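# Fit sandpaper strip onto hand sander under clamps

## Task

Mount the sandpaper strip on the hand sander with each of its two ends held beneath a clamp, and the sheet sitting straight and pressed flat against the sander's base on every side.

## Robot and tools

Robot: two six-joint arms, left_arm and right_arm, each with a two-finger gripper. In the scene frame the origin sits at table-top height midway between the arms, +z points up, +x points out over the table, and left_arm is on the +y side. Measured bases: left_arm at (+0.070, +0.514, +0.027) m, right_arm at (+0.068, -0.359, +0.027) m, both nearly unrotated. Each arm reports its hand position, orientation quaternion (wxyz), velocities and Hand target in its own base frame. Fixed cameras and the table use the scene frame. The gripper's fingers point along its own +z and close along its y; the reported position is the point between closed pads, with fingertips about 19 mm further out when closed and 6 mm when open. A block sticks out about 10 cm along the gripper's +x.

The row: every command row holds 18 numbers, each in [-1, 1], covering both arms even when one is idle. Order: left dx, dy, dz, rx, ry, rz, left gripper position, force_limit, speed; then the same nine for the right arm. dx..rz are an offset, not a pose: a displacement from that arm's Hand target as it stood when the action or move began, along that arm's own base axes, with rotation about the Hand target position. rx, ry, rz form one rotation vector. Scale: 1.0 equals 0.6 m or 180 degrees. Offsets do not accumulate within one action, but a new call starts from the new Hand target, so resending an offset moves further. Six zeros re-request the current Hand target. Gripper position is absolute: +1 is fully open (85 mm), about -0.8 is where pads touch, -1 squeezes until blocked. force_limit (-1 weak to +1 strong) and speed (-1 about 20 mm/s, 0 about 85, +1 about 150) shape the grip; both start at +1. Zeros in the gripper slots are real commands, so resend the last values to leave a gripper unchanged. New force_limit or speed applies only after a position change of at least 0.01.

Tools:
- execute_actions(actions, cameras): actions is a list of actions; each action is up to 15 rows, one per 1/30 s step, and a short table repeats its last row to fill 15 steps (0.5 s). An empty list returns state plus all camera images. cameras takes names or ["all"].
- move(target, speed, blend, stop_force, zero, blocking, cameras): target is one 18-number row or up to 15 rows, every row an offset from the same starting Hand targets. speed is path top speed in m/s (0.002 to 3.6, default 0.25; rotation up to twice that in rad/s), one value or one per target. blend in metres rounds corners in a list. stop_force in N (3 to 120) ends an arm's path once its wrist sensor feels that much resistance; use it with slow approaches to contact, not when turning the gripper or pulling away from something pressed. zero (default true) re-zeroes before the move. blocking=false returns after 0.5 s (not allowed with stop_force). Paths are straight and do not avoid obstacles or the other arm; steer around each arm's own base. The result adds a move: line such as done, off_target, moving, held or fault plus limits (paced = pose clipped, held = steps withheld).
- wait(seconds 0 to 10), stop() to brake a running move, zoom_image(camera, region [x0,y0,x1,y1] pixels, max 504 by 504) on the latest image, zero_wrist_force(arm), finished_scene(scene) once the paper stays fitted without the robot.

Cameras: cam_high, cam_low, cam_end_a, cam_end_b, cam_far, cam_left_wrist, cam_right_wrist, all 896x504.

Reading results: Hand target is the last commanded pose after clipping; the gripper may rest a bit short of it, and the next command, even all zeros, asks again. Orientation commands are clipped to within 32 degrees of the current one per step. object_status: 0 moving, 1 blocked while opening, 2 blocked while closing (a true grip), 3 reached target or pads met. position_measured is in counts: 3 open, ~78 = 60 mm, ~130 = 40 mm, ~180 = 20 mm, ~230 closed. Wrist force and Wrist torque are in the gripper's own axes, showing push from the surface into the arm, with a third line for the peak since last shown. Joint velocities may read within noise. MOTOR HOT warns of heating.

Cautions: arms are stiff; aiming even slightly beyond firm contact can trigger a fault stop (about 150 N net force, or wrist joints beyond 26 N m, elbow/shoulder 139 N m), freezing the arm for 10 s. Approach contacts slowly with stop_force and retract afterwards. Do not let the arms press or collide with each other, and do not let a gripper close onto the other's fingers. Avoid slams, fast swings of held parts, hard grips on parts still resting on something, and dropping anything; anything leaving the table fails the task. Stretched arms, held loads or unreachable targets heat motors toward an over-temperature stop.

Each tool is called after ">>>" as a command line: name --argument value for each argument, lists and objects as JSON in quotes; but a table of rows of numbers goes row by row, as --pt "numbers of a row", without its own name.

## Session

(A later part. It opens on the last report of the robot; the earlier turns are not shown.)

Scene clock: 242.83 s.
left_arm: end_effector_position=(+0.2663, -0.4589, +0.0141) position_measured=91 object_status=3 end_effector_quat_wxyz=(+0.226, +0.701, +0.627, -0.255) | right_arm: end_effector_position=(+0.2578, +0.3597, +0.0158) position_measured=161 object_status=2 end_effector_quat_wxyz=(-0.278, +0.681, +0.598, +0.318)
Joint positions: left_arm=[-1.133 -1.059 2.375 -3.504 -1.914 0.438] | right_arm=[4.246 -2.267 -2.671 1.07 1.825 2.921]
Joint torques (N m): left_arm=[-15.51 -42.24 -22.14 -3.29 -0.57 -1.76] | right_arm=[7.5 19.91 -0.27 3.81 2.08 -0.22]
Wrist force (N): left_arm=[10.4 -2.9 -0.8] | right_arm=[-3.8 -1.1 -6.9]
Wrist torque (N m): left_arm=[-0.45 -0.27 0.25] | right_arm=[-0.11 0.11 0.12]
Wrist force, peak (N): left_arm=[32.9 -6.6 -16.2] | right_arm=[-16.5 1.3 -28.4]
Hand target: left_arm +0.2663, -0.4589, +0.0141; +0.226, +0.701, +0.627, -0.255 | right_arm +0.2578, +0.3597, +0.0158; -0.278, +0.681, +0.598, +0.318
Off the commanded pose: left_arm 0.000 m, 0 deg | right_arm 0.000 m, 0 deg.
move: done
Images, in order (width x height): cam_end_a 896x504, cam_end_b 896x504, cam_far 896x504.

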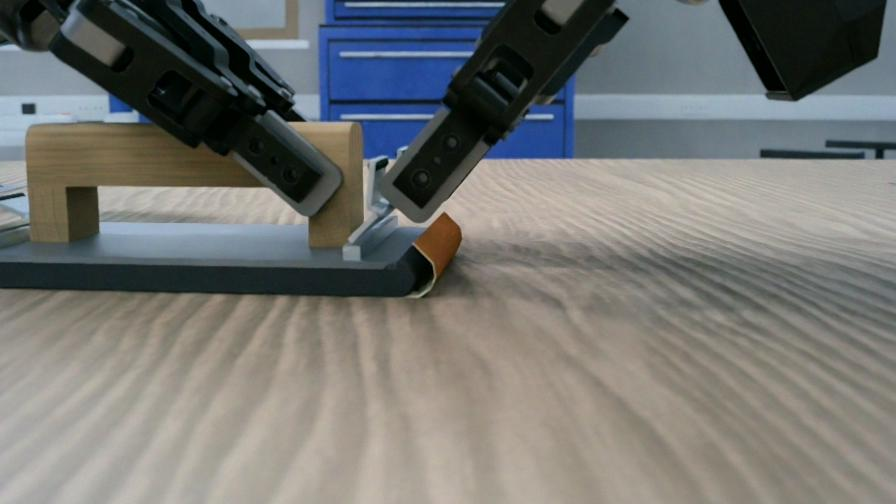

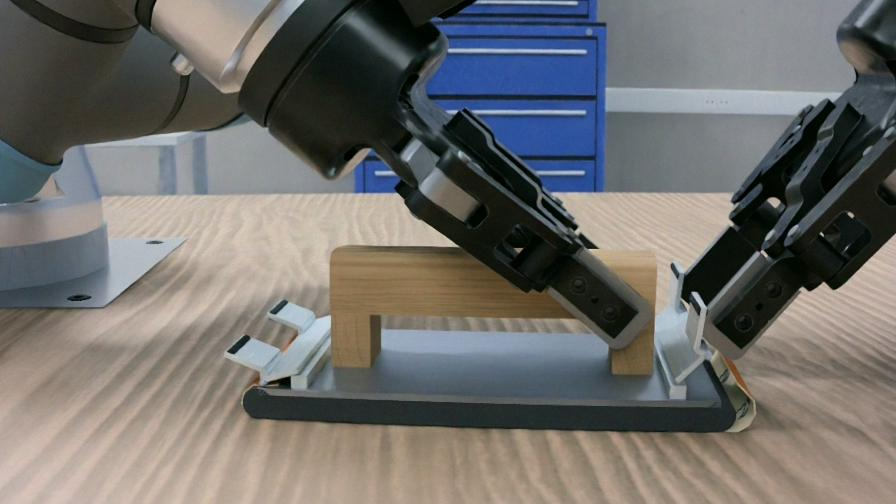

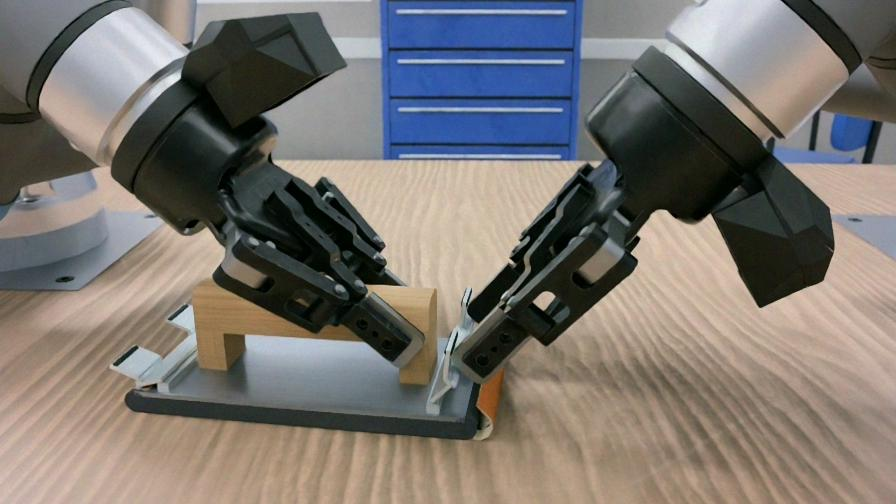

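>>> move --pt "0.0058 0.0497 0.0083 0 0 0 0.3 1 0 0 0 0 0 0 0 -1 -1 -1" --pt "0.0086 0.0745 0 0.138 -0.016 0 -0.8 -1 0 0 0 0 0 0 0 -1 -1 -1" --pt "0.0051 0.0437 -0.033 0.138 -0.016 0 -0.8 -1 0 0 0 0 0 0 0 -1 -1 -1" --speed '[0.12, 0.25, 0.1]' --cameras '["cam_end_a", "cam_right_wrist"]'

>>> zoom_image --camera "cam_right_wrist" --region '[330, 130, 630, 400]'

>>> zoom_image --camera "cam_end_a" --region '[330, 120, 530, 310]'

Scene clock: 250.90 s.
left_arm: end_effector_position=(+0.2693, -0.4327, -0.0057) position_measured=229 object_status=3 end_effector_quat_wxyz=(+0.086, +0.739, +0.661, -0.097) | right_arm: end_effector_position=(+0.2578, +0.3597, +0.0158) position_measured=161 object_status=2 end_effector_quat_wxyz=(-0.278, +0.681, +0.598, +0.318)
Joint positions: left_arm=[-1.219 -1.212 2.266 -2.856 -1.687 0.45] | right_arm=[4.246 -2.267 -2.671 1.07 1.825 2.921]
Joint torques (N m): left_arm=[-14.79 -18.36 -23.2 -6.89 0.91 -1.66] | right_arm=[7.63 21.22 -2.87 2.42 2.26 -0.41]
Wrist force (N): left_arm=[-0.8 -2.8 0.9] | right_arm=[-1.8 -2.1 1.9]
Wrist torque (N m): left_arm=[-0.54 0.07 0.29] | right_arm=[-0.14 -0.05 0.12]
Wrist force, peak (N): left_arm=[10.8 -3.0 -0.7] | right_arm=[-3.7 -1.5 -7.1]
Hand target: left_arm +0.2693, -0.4327, -0.0057; +0.086, +0.739, +0.661, -0.097 | right_arm +0.2578, +0.3597, +0.0158; -0.278, +0.681, +0.598, +0.318
Off the commanded pose: left_arm 0.000 m, 0 deg | right_arm 0.000 m, 0 deg.
move: done
camera_calibration:
cam_right_wrist: T_world_to_cam=[[0.992856, -0.119226, -0.0047307, -0.206767], [-0.104851, -0.852849, -0.511522, 0.361191], [0.0569523, 0.508364, -0.859257, -0.0547659], [0, 0, 0, 1]] pos_world=[0.24628, 0.311231, 0.136721]
Images, in order (width x height): cam_end_a 896x504, cam_right_wrist 896x504.

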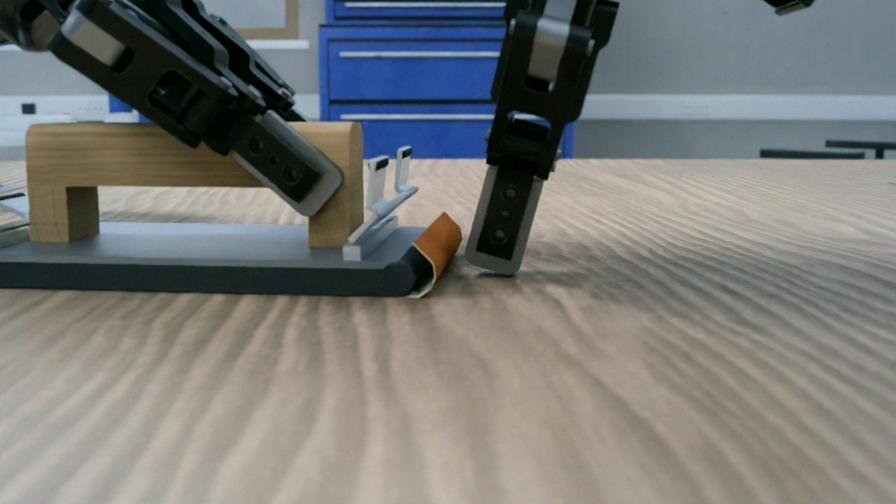

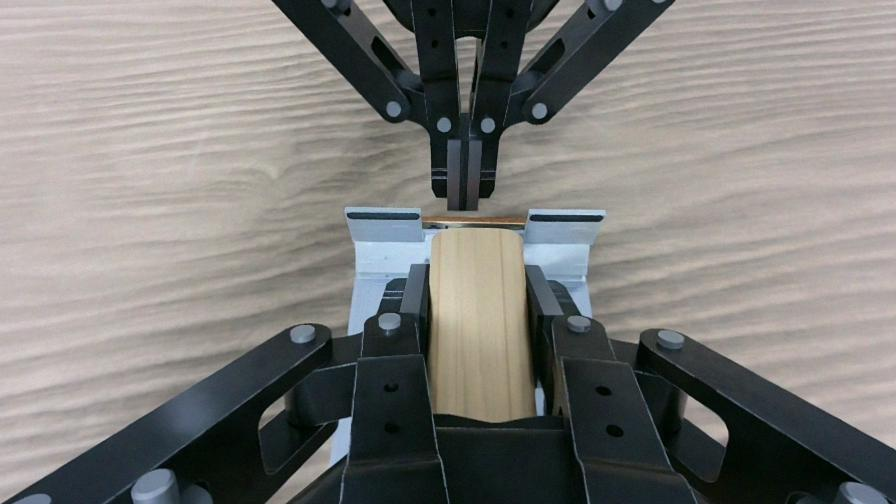

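Scaled by 1.680.

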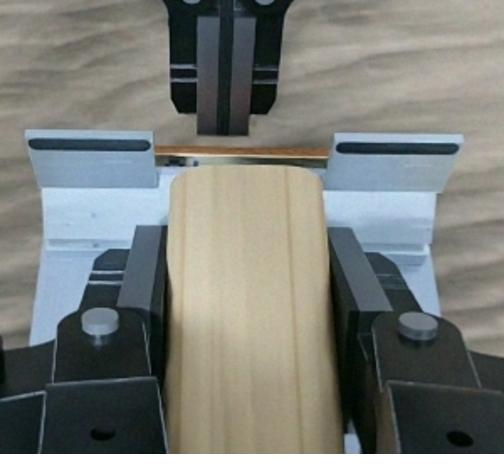

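Scaled by 2.520.

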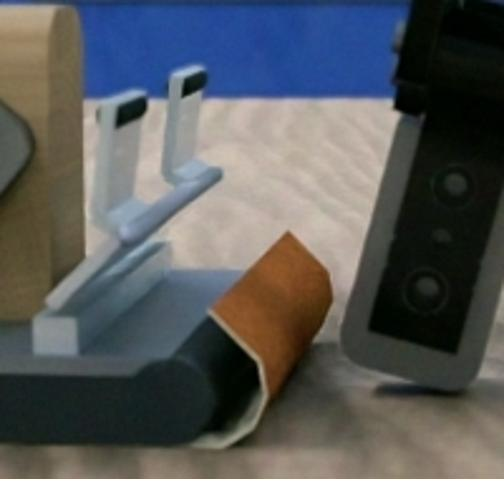

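>>> move --target '[-0.0029, -0.0249, 0, 0, 0, 0, -0.8, -1, 0, 0, 0, 0, 0, 0, 0, -1, -1, -1]' --speed 0.02 --stop_force 10 --cameras '["cam_end_a", "cam_far"]'

>>> zoom_image --camera "cam_end_a" --region '[330, 150, 500, 310]'

Scene clock: 255.77 s.
left_arm: end_effector_position=(+0.2677, -0.4463, -0.0057) position_measured=229 object_status=3 end_effector_quat_wxyz=(+0.086, +0.739, +0.661, -0.097) | right_arm: end_effector_position=(+0.2577, +0.3597, +0.0158) position_measured=161 object_status=2 end_effector_quat_wxyz=(-0.278, +0.681, +0.598, +0.318)
Joint positions: left_arm=[-1.232 -1.196 2.237 -2.846 -1.684 0.437] | right_arm=[4.246 -2.267 -2.671 1.07 1.825 2.921]
Joint torques (N m): left_arm=[12.34 -38.31 -8.77 -7.53 -1.79 1.93] | right_arm=[7.47 22.52 -4.9 5.38 2.35 -0.31]
Wrist force (N): left_arm=[6.9 -2.7 -1.9] | right_arm=[-6.3 -1.7 -3.5]
Wrist torque (N m): left_arm=[-0.49 -0.11 0.27] | right_arm=[-0.10 0.04 0.14]
Wrist force, peak (N): left_arm=[15.5 -2.8 -5.3] | right_arm=[-8.5 -1.7 -7.4]
Hand target: left_arm +0.2677, -0.4463, -0.0057; +0.086, +0.739, +0.661, -0.097 (not the last commanded pose) | right_arm +0.2578, +0.3597, +0.0158; -0.278, +0.681, +0.598, +0.318
Off the commanded pose: left_arm 0.001 m, 0 deg | right_arm 0.000 m, 0 deg.
move: contact (left_arm)
Images, in order (width x height): cam_end_a 896x504, cam_far 896x504.

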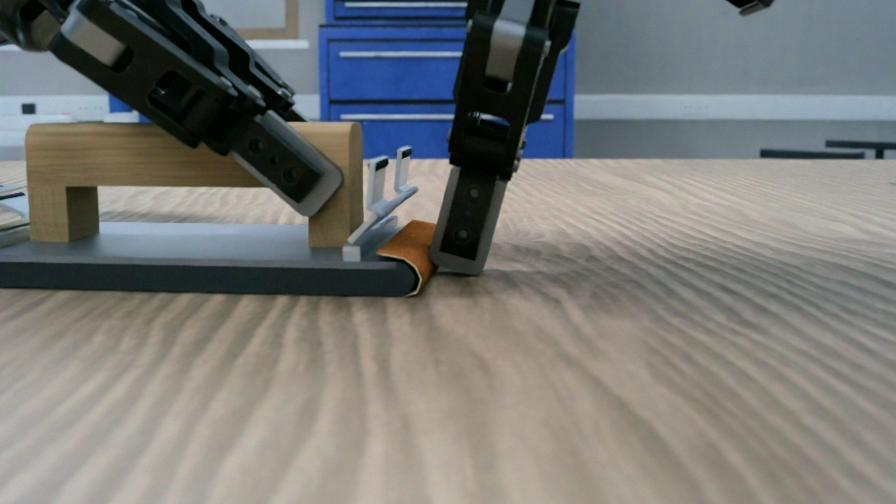

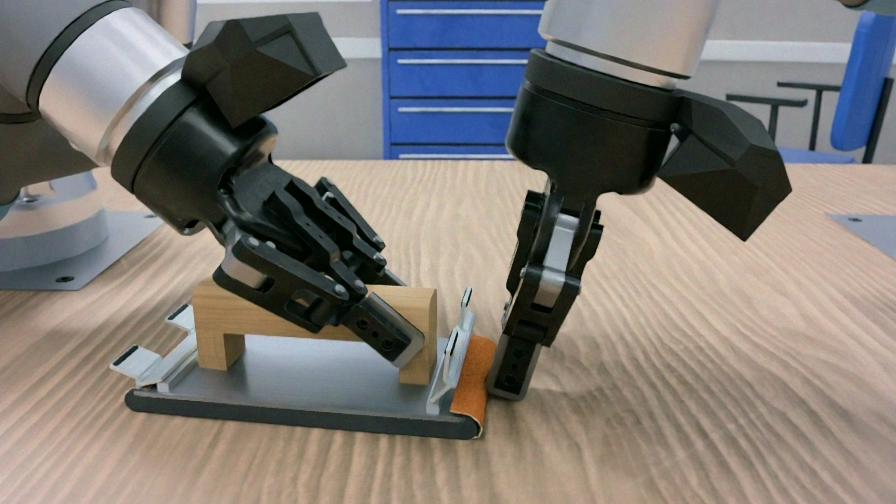

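Scaled by 2.965.

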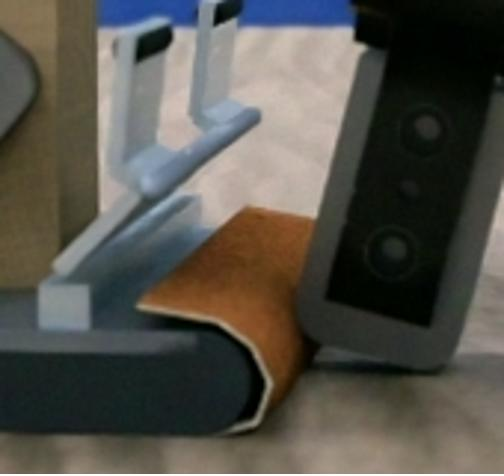

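>>> move --target '[-0.0008, -0.0066, 0, 0, 0, 0, -0.8, -1, 0, 0, 0, 0, 0, 0, 0, -1, -1, -1]' --speed 0.006 --stop_force 12 --cameras '["cam_end_a"]'

>>> zoom_image --camera "cam_end_a" --region '[330, 150, 500, 310]'

Scene clock: 258.77 s.
left_arm: end_effector_position=(+0.2678, -0.4468, -0.0057) position_measured=229 object_status=3 end_effector_quat_wxyz=(+0.086, +0.739, +0.661, -0.097) | right_arm: end_effector_position=(+0.2578, +0.3597, +0.0158) position_measured=161 object_status=2 end_effector_quat_wxyz=(-0.278, +0.681, +0.598, +0.318)
Joint positions: left_arm=[-1.233 -1.195 2.236 -2.846 -1.683 0.436] | right_arm=[4.246 -2.267 -2.671 1.07 1.825 2.921]
Joint torques (N m): left_arm=[9.65 -40.51 -13.75 -9.78 -2.79 2.1] | right_arm=[7.12 23.04 -5.76 6.5 2.41 -0.34]
Wrist force (N): left_arm=[18.1 -4.2 -5.9] | right_arm=[-8.8 -1.2 -10.4]
Wrist torque (N m): left_arm=[-0.51 -0.34 0.29] | right_arm=[-0.13 0.05 0.15]
Wrist force, peak (N): left_arm=[22.9 -4.0 -9.0] | right_arm=[-9.9 -1.0 -12.9]
Hand target: left_arm +0.2678, -0.4468, -0.0057; +0.086, +0.739, +0.661, -0.097 (not the last commanded pose) | right_arm +0.2578, +0.3597, +0.0158; -0.278, +0.681, +0.598, +0.318
Off the commanded pose: left_arm 0.004 m, 0 deg | right_arm 0.000 m, 0 deg.
move: contact (left_arm)
Images, in order (width x height): cam_end_a 896x504.

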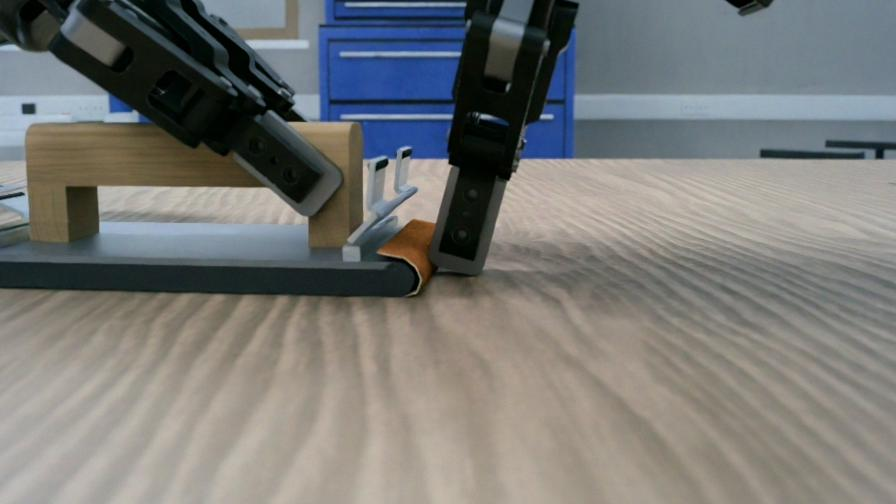

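Scaled by 2.965.

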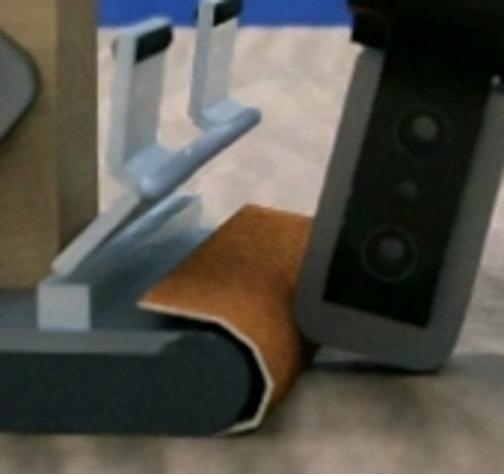

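>>> move --target '[0, 0, 0, 0, 0, 0, -0.8, -1, 0, 0, 0, 0, 0, 0, 0, 0.0, -1, -1]' --speed 0.05

>>> move --target '[0, 0, 0, 0, 0, 0, -0.8, -1, 0, 0.0027, 0.0198, 0, 0, 0, 0, 0.0, -1, -1]' --speed 0.03 --cameras '["cam_end_a", "cam_right_wrist"]'

>>> zoom_image --camera "cam_end_a" --region '[330, 120, 500, 310]'

>>> zoom_image --camera "cam_right_wrist" --region '[330, 150, 630, 400]'

Scene clock: 267.87 s.
left_arm: end_effector_position=(+0.2678, -0.4468, -0.0057) position_measured=229 object_status=3 end_effector_quat_wxyz=(+0.086, +0.739, +0.661, -0.097) | right_arm: end_effector_position=(+0.2578, +0.3597, +0.0158) position_measured=128 object_status=0 end_effector_quat_wxyz=(-0.279, +0.681, +0.598, +0.318)
Joint positions: left_arm=[-1.233 -1.196 2.236 -2.846 -1.683 0.436] | right_arm=[4.246 -2.267 -2.671 1.07 1.825 2.921]
Joint torques (N m): left_arm=[9.02 -30.36 -13.2 -1.24 -0.93 1.96] | right_arm=[7.07 23.64 -5.84 2.94 2.4 -0.39]
Wrist force (N): left_arm=[-0.1 -2.5 -0.3] | right_arm=[0.7 -1.9 0.6]
Wrist torque (N m): left_arm=[-0.49 0.06 0.28] | right_arm=[-0.10 -0.12 0.14]
Wrist force, peak (N): left_arm=[18.4 -4.1 -6.4] | right_arm=[-8.8 -1.1 -11.0]
Hand target: left_arm +0.2678, -0.4468, -0.0057; +0.086, +0.739, +0.661, -0.097 | right_arm +0.2578, +0.3597, +0.0158; -0.278, +0.681, +0.598, +0.318
Off the commanded pose: left_arm 0.000 m, 0 deg | right_arm 0.000 m, 0 deg.
move: done

Scene clock: 268.73 s.
left_arm: end_effector_position=(+0.2678, -0.4468, -0.0057) position_measured=229 object_status=3 end_effector_quat_wxyz=(+0.086, +0.739, +0.661, -0.097) | right_arm: end_effector_position=(+0.2594, +0.3714, +0.0158) position_measured=129 object_status=3 end_effector_quat_wxyz=(-0.278, +0.681, +0.598, +0.318)
Joint positions: left_arm=[-1.233 -1.196 2.236 -2.846 -1.683 0.436] | right_arm=[4.261 -2.258 -2.647 1.04 1.814 2.931]
Joint torques (N m): left_arm=[9.09 -20.19 -13.56 -1.44 -0.89 1.95] | right_arm=[9.52 37.76 10.74 1.62 -1.5 1.61]
Wrist force (N): left_arm=[-0.1 -2.6 -0.2] | right_arm=[0.5 -2.4 0.4]
Wrist torque (N m): left_arm=[-0.50 0.05 0.28] | right_arm=[-0.16 -0.10 0.02]
Wrist force, peak (N): left_arm=[-0.2 -2.7 -0.1] | right_arm=[0.9 -2.2 0.6]
Hand target: left_arm +0.2678, -0.4468, -0.0057; +0.086, +0.739, +0.661, -0.097 | right_arm +0.2594, +0.3715, +0.0158; -0.278, +0.681, +0.598, +0.318
Off the commanded pose: left_arm 0.000 m, 0 deg | right_arm 0.000 m, 0 deg.
move: done
camera_calibration:
cam_right_wrist: T_world_to_cam=[[0.992857, -0.11922, -0.00474098, -0.20695], [-0.104843, -0.85278, -0.511639, 0.371414], [0.0569544, 0.508482, -0.859187, -0.0609039], [0, 0, 0, 1]] pos_world=[0.24788, 0.323031, 0.136721]
Images, in order (width x height): cam_end_a 896x504, cam_right_wrist 896x504.

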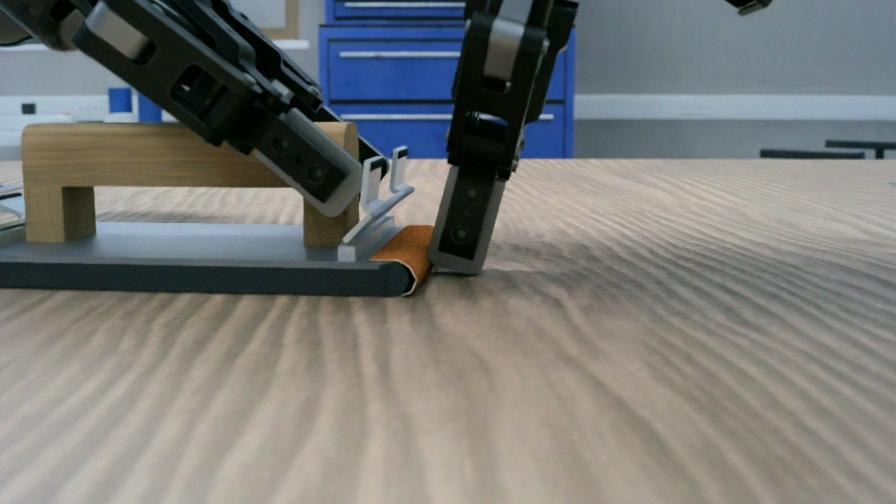

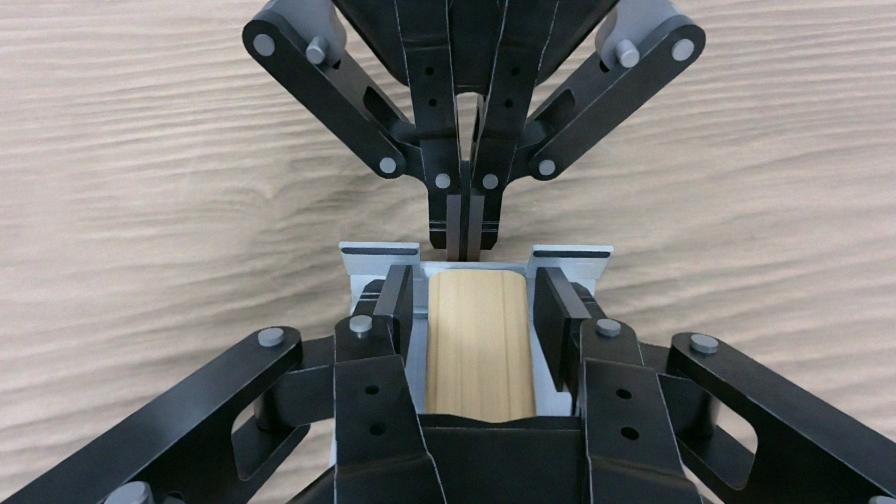

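Scaled by 2.653.

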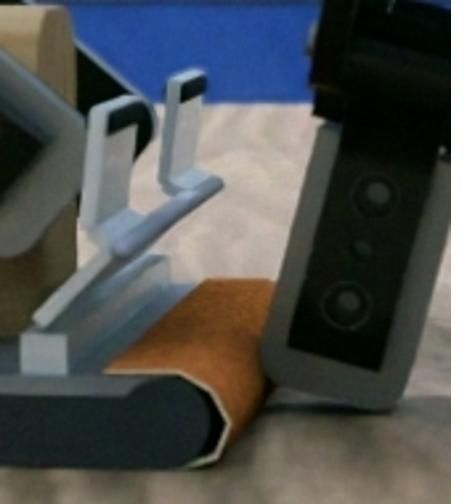

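Scaled by 1.680.

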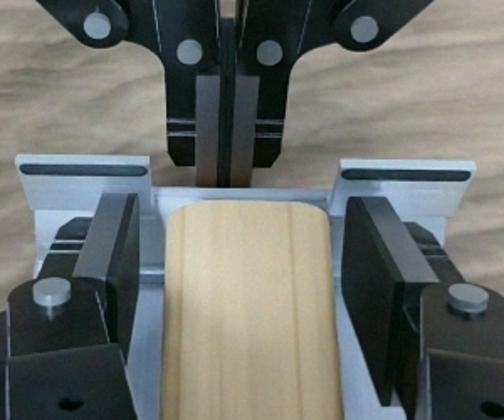

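>>> move --target '[0, 0, 0, 0, 0, 0, -0.8, -1, 0, 0.0035, 0.0264, -0.001, 0, 0, 0, 0.0, -1, -1]' --speed 0.012 --stop_force 14 --cameras '["cam_end_a", "cam_far"]'

>>> zoom_image --camera "cam_end_a" --region '[330, 180, 470, 310]'

>>> zoom_image --camera "cam_far" --region '[400, 320, 520, 450]'

Scene clock: 274.60 s.
left_arm: end_effector_position=(+0.2678, -0.4468, -0.0057) position_measured=229 object_status=3 end_effector_quat_wxyz=(+0.086, +0.739, +0.661, -0.097) | right_arm: end_effector_position=(+0.2615, +0.3874, +0.0152) position_measured=129 object_status=3 end_effector_quat_wxyz=(-0.278, +0.681, +0.598, +0.318)
Joint positions: left_arm=[-1.233 -1.195 2.236 -2.846 -1.683 0.436] | right_arm=[4.28 -2.25 -2.615 1.003 1.8 2.944]
Joint torques (N m): left_arm=[9.04 -18.75 -14.07 -4.5 -0.9 1.93] | right_arm=[10.98 38.39 11.99 1.57 -1.68 1.41]
Wrist force (N): left_arm=[0.5 -2.8 0.1] | right_arm=[0.6 -2.2 0.4]
Wrist torque (N m): left_arm=[-0.53 0.05 0.28] | right_arm=[-0.17 -0.09 0.01]
Wrist force, peak (N): left_arm=[3.6 -2.7 -1.2] | right_arm=[-5.3 -2.0 -3.8]
Hand target: left_arm +0.2678, -0.4468, -0.0057; +0.086, +0.739, +0.661, -0.097 | right_arm +0.2615, +0.3874, +0.0152; -0.278, +0.681, +0.598, +0.318
Off the commanded pose: left_arm 0.000 m, 0 deg | right_arm 0.000 m, 0 deg.
move: done
Images, in order (width x height): cam_end_a 896x504, cam_far 896x504.

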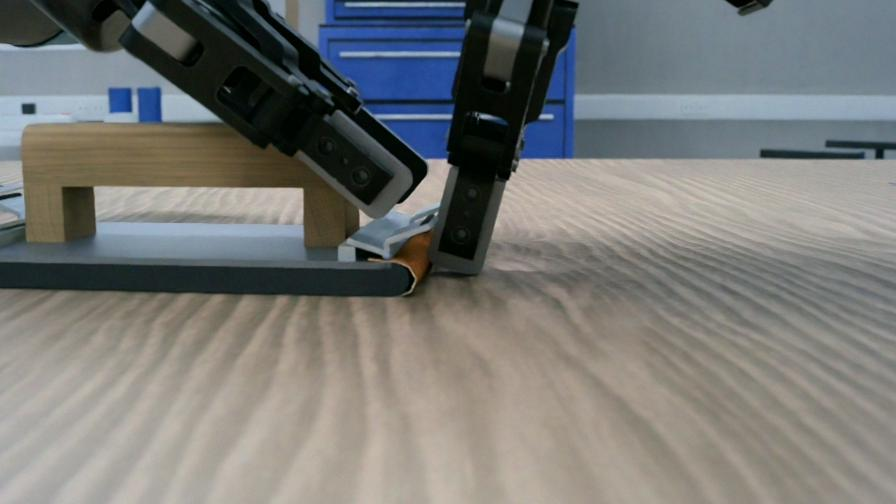

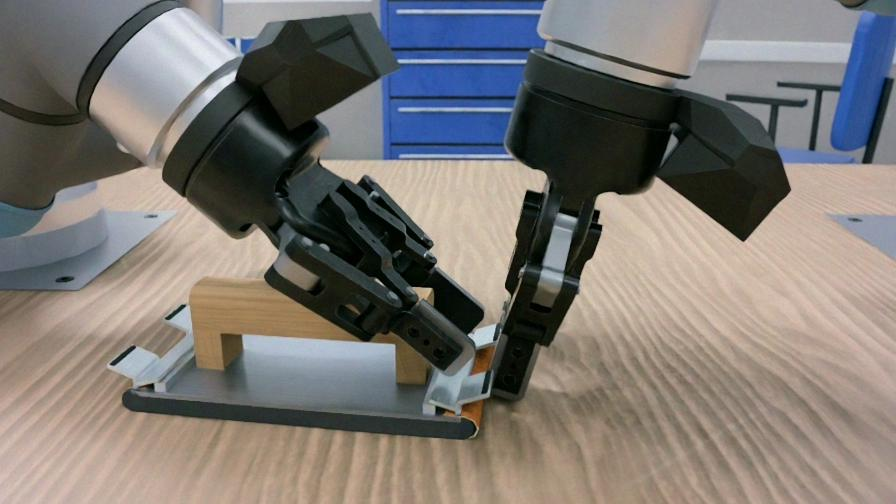

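Scaled by 3.600.

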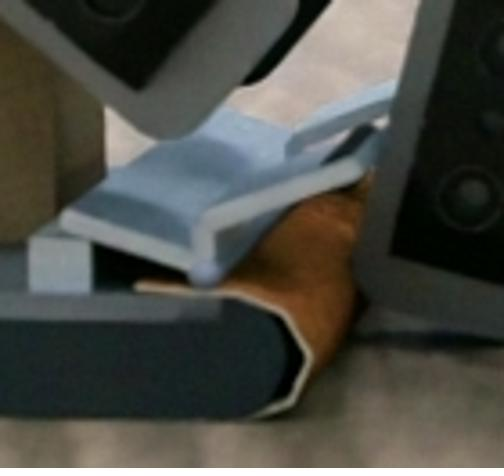

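Scaled by 3.877.

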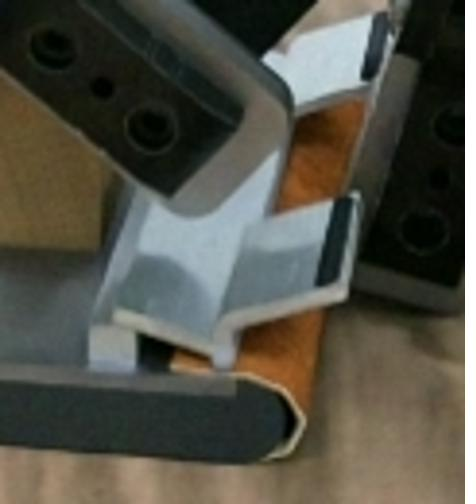

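>>> zoom_image --camera "cam_end_a" --region '[375, 245, 435, 305]'

>>> zoom_image --camera "cam_far" --region '[440, 400, 500, 450]'

Scaled by 8.400.

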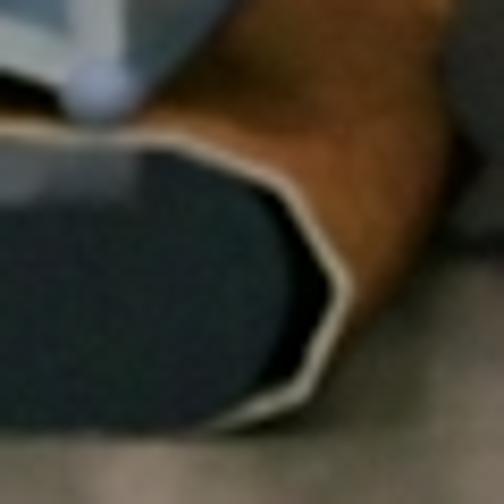

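Scaled by 8.400.

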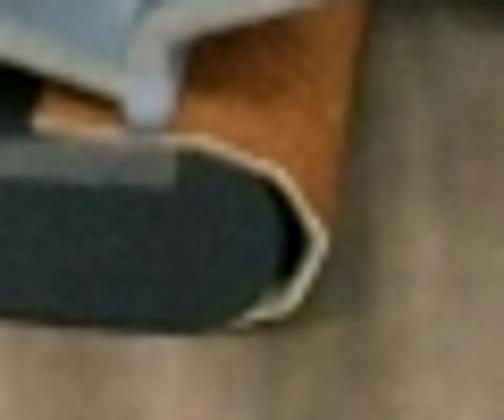

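>>> move --target '[0.0006, 0.005, -0.0007, 0.0828, -0.0096, 0, -0.8, -1, 0, -0.0063, -0.048, 0.001, 0, 0, 0, 0.0, -1, -1]' --speed 0.08

>>> move --target '[0, 0, 0, 0, 0, 0, -0.8, -1, 0, 0, 0, 0, 0, 0, 0, -1, -1, -1]' --speed 0.05

>>> move --target '[-0.0019, -0.0166, 0, 0, 0, 0, -0.8, -1, 0, 0, 0, 0, 0, 0, 0, -1, -1, -1]' --speed 0.006 --stop_force 24 --cameras '["cam_end_a", "cam_end_b", "cam_far"]'

>>> zoom_image --camera "cam_end_a" --region '[375, 245, 435, 305]'

>>> zoom_image --camera "cam_far" --region '[440, 400, 500, 450]'

>>> zoom_image --camera "cam_end_b" --region '[220, 360, 290, 430]'

Scene clock: 283.30 s.
left_arm: end_effector_position=(+0.2682, -0.4438, -0.0061) position_measured=229 object_status=3 end_effector_quat_wxyz=(-0.001, +0.745, +0.667, +0.001) | right_arm: end_effector_position=(+0.2577, +0.3586, +0.0158) position_measured=129 object_status=3 end_effector_quat_wxyz=(-0.278, +0.681, +0.598, +0.318)
Joint positions: left_arm=[-1.288 -1.192 2.089 -2.465 -1.57 0.394] | right_arm=[4.245 -2.267 -2.673 1.072 1.826 2.92]
Joint torques (N m): left_arm=[-14 -20.07 -22.2 -0.5 1.25 -1.79] | right_arm=[-15.84 14.09 -12.55 6.13 2.62 -1.32]
Wrist force (N): left_arm=[-0.8 -1.8 1.0] | right_arm=[0.8 -2.4 0.7]
Wrist torque (N m): left_arm=[-0.42 0.08 0.26] | right_arm=[-0.17 -0.13 0.14]
Wrist force, peak (N): left_arm=[0.6 -2.9 0.2] | right_arm=[1.0 -2.5 0.5]
Hand target: left_arm +0.2682, -0.4438, -0.0061; -0.001, +0.745, +0.667, +0.001 | right_arm +0.2577, +0.3586, +0.0158; -0.278, +0.681, +0.598, +0.318
Off the commanded pose: left_arm 0.000 m, 0 deg | right_arm 0.000 m, 0 deg.
move: done

Scene clock: 284.20 s.
left_arm: end_effector_position=(+0.2682, -0.4438, -0.0061) position_measured=229 object_status=3 end_effector_quat_wxyz=(-0.001, +0.745, +0.667, +0.001) | right_arm: end_effector_position=(+0.2577, +0.3586, +0.0158) position_measured=161 object_status=2 end_effector_quat_wxyz=(-0.279, +0.681, +0.598, +0.318)
Joint positions: left_arm=[-1.288 -1.192 2.089 -2.465 -1.57 0.394] | right_arm=[4.245 -2.267 -2.673 1.072 1.826 2.92]
Joint torques (N m): left_arm=[-14.66 -21.08 -25.82 -0.38 1.25 -1.68] | right_arm=[-15.11 14.04 -11.03 5.38 2.22 -1.36]
Wrist force (N): left_arm=[-0.9 -1.8 1.1] | right_arm=[0.7 -2.7 -2.0]
Wrist torque (N m): left_arm=[-0.42 0.09 0.26] | right_arm=[-0.14 -0.14 0.16]
Wrist force, peak (N): left_arm=[-1.1 -2.1 1.1] | right_arm=[0.7 -2.8 -2.2]
Hand target: left_arm +0.2682, -0.4438, -0.0061; -0.001, +0.745, +0.667, +0.001 | right_arm +0.2577, +0.3586, +0.0158; -0.278, +0.681, +0.598, +0.318
Off the commanded pose: left_arm 0.000 m, 0 deg | right_arm 0.000 m, 0 deg.
move: done

Scene clock: 287.00 s.
left_arm: end_effector_position=(+0.2672, -0.4518, -0.0062) position_measured=229 object_status=3 end_effector_quat_wxyz=(-0.001, +0.745, +0.667, +0.001) | right_arm: end_effector_position=(+0.2577, +0.3586, +0.0158) position_measured=161 object_status=2 end_effector_quat_wxyz=(-0.278, +0.681, +0.598, +0.318)
Joint positions: left_arm=[-1.294 -1.181 2.07 -2.457 -1.57 0.388] | right_arm=[4.245 -2.267 -2.673 1.072 1.826 2.92]
Joint torques (N m): left_arm=[8.61 -44.14 -16.75 -10.84 -3.15 1.97] | right_arm=[-5.2 14.27 -1.11 1.89 -1.6 -0.95]
Wrist force (N): left_arm=[22.0 -2.0 -1.8] | right_arm=[-4.3 -2.3 -14.0]
Wrist torque (N m): left_arm=[-0.43 -0.27 0.29] | right_arm=[-0.03 -0.04 0.12]
Wrist force, peak (N): left_arm=[27.4 -2.4 -2.7] | right_arm=[-4.6 -2.4 -16.3]
Hand target: left_arm +0.2672, -0.4518, -0.0062; -0.001, +0.745, +0.667, +0.001 (not the last commanded pose) | right_arm +0.2577, +0.3586, +0.0158; -0.278, +0.681, +0.598, +0.318
Off the commanded pose: left_arm 0.002 m, 0 deg | right_arm 0.000 m, 0 deg.
move: contact (left_arm)
Images, in order (width x height): cam_end_a 896x504, cam_end_b 896x504, cam_far 896x504.

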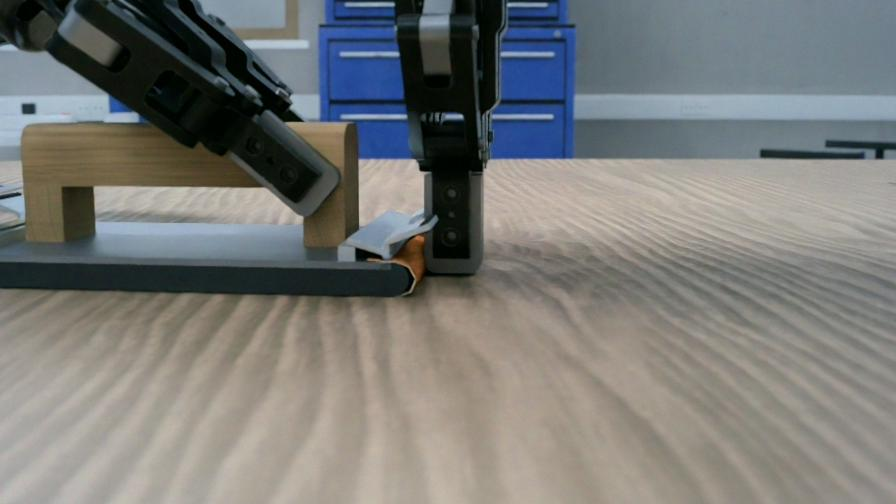

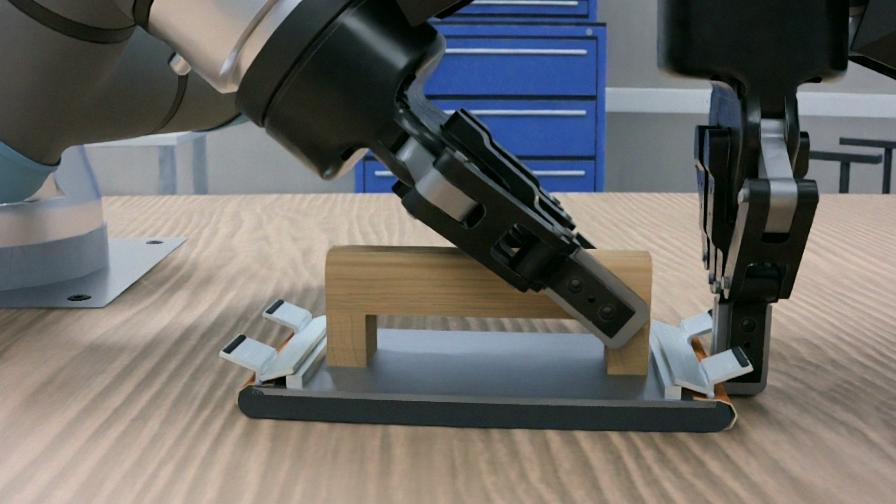

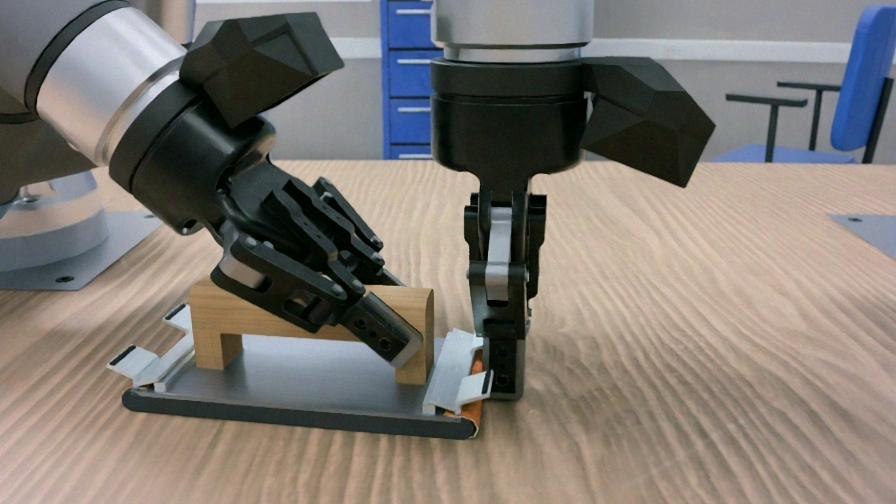

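Scaled by 8.400.

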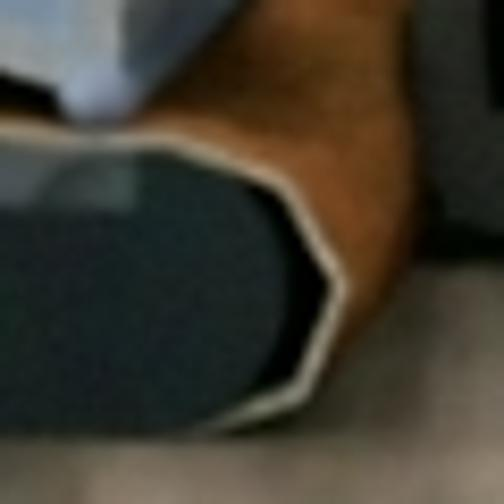

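Scaled by 8.400.

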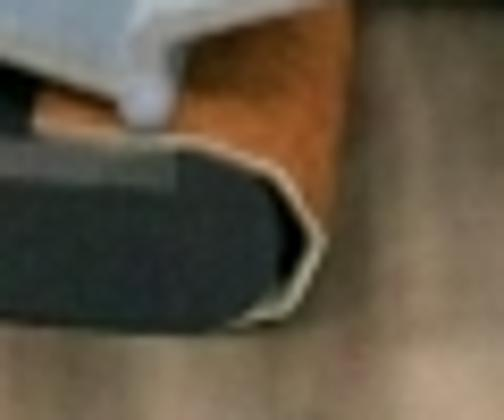

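Scaled by 7.200.

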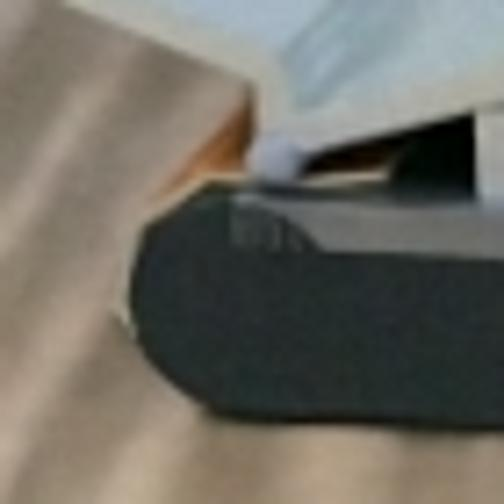

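>>> zoom_image --camera "cam_far" --region '[95, 360, 175, 430]'

>>> zoom_image --camera "cam_end_b" --region '[670, 360, 760, 440]'

Scaled by 6.300.

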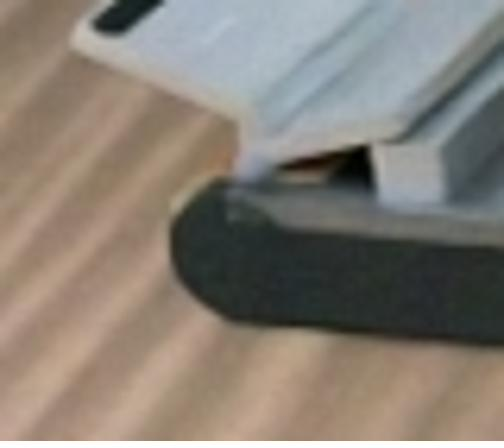

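Scaled by 5.600.

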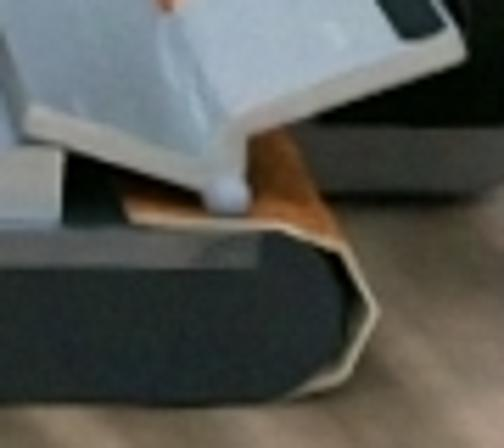

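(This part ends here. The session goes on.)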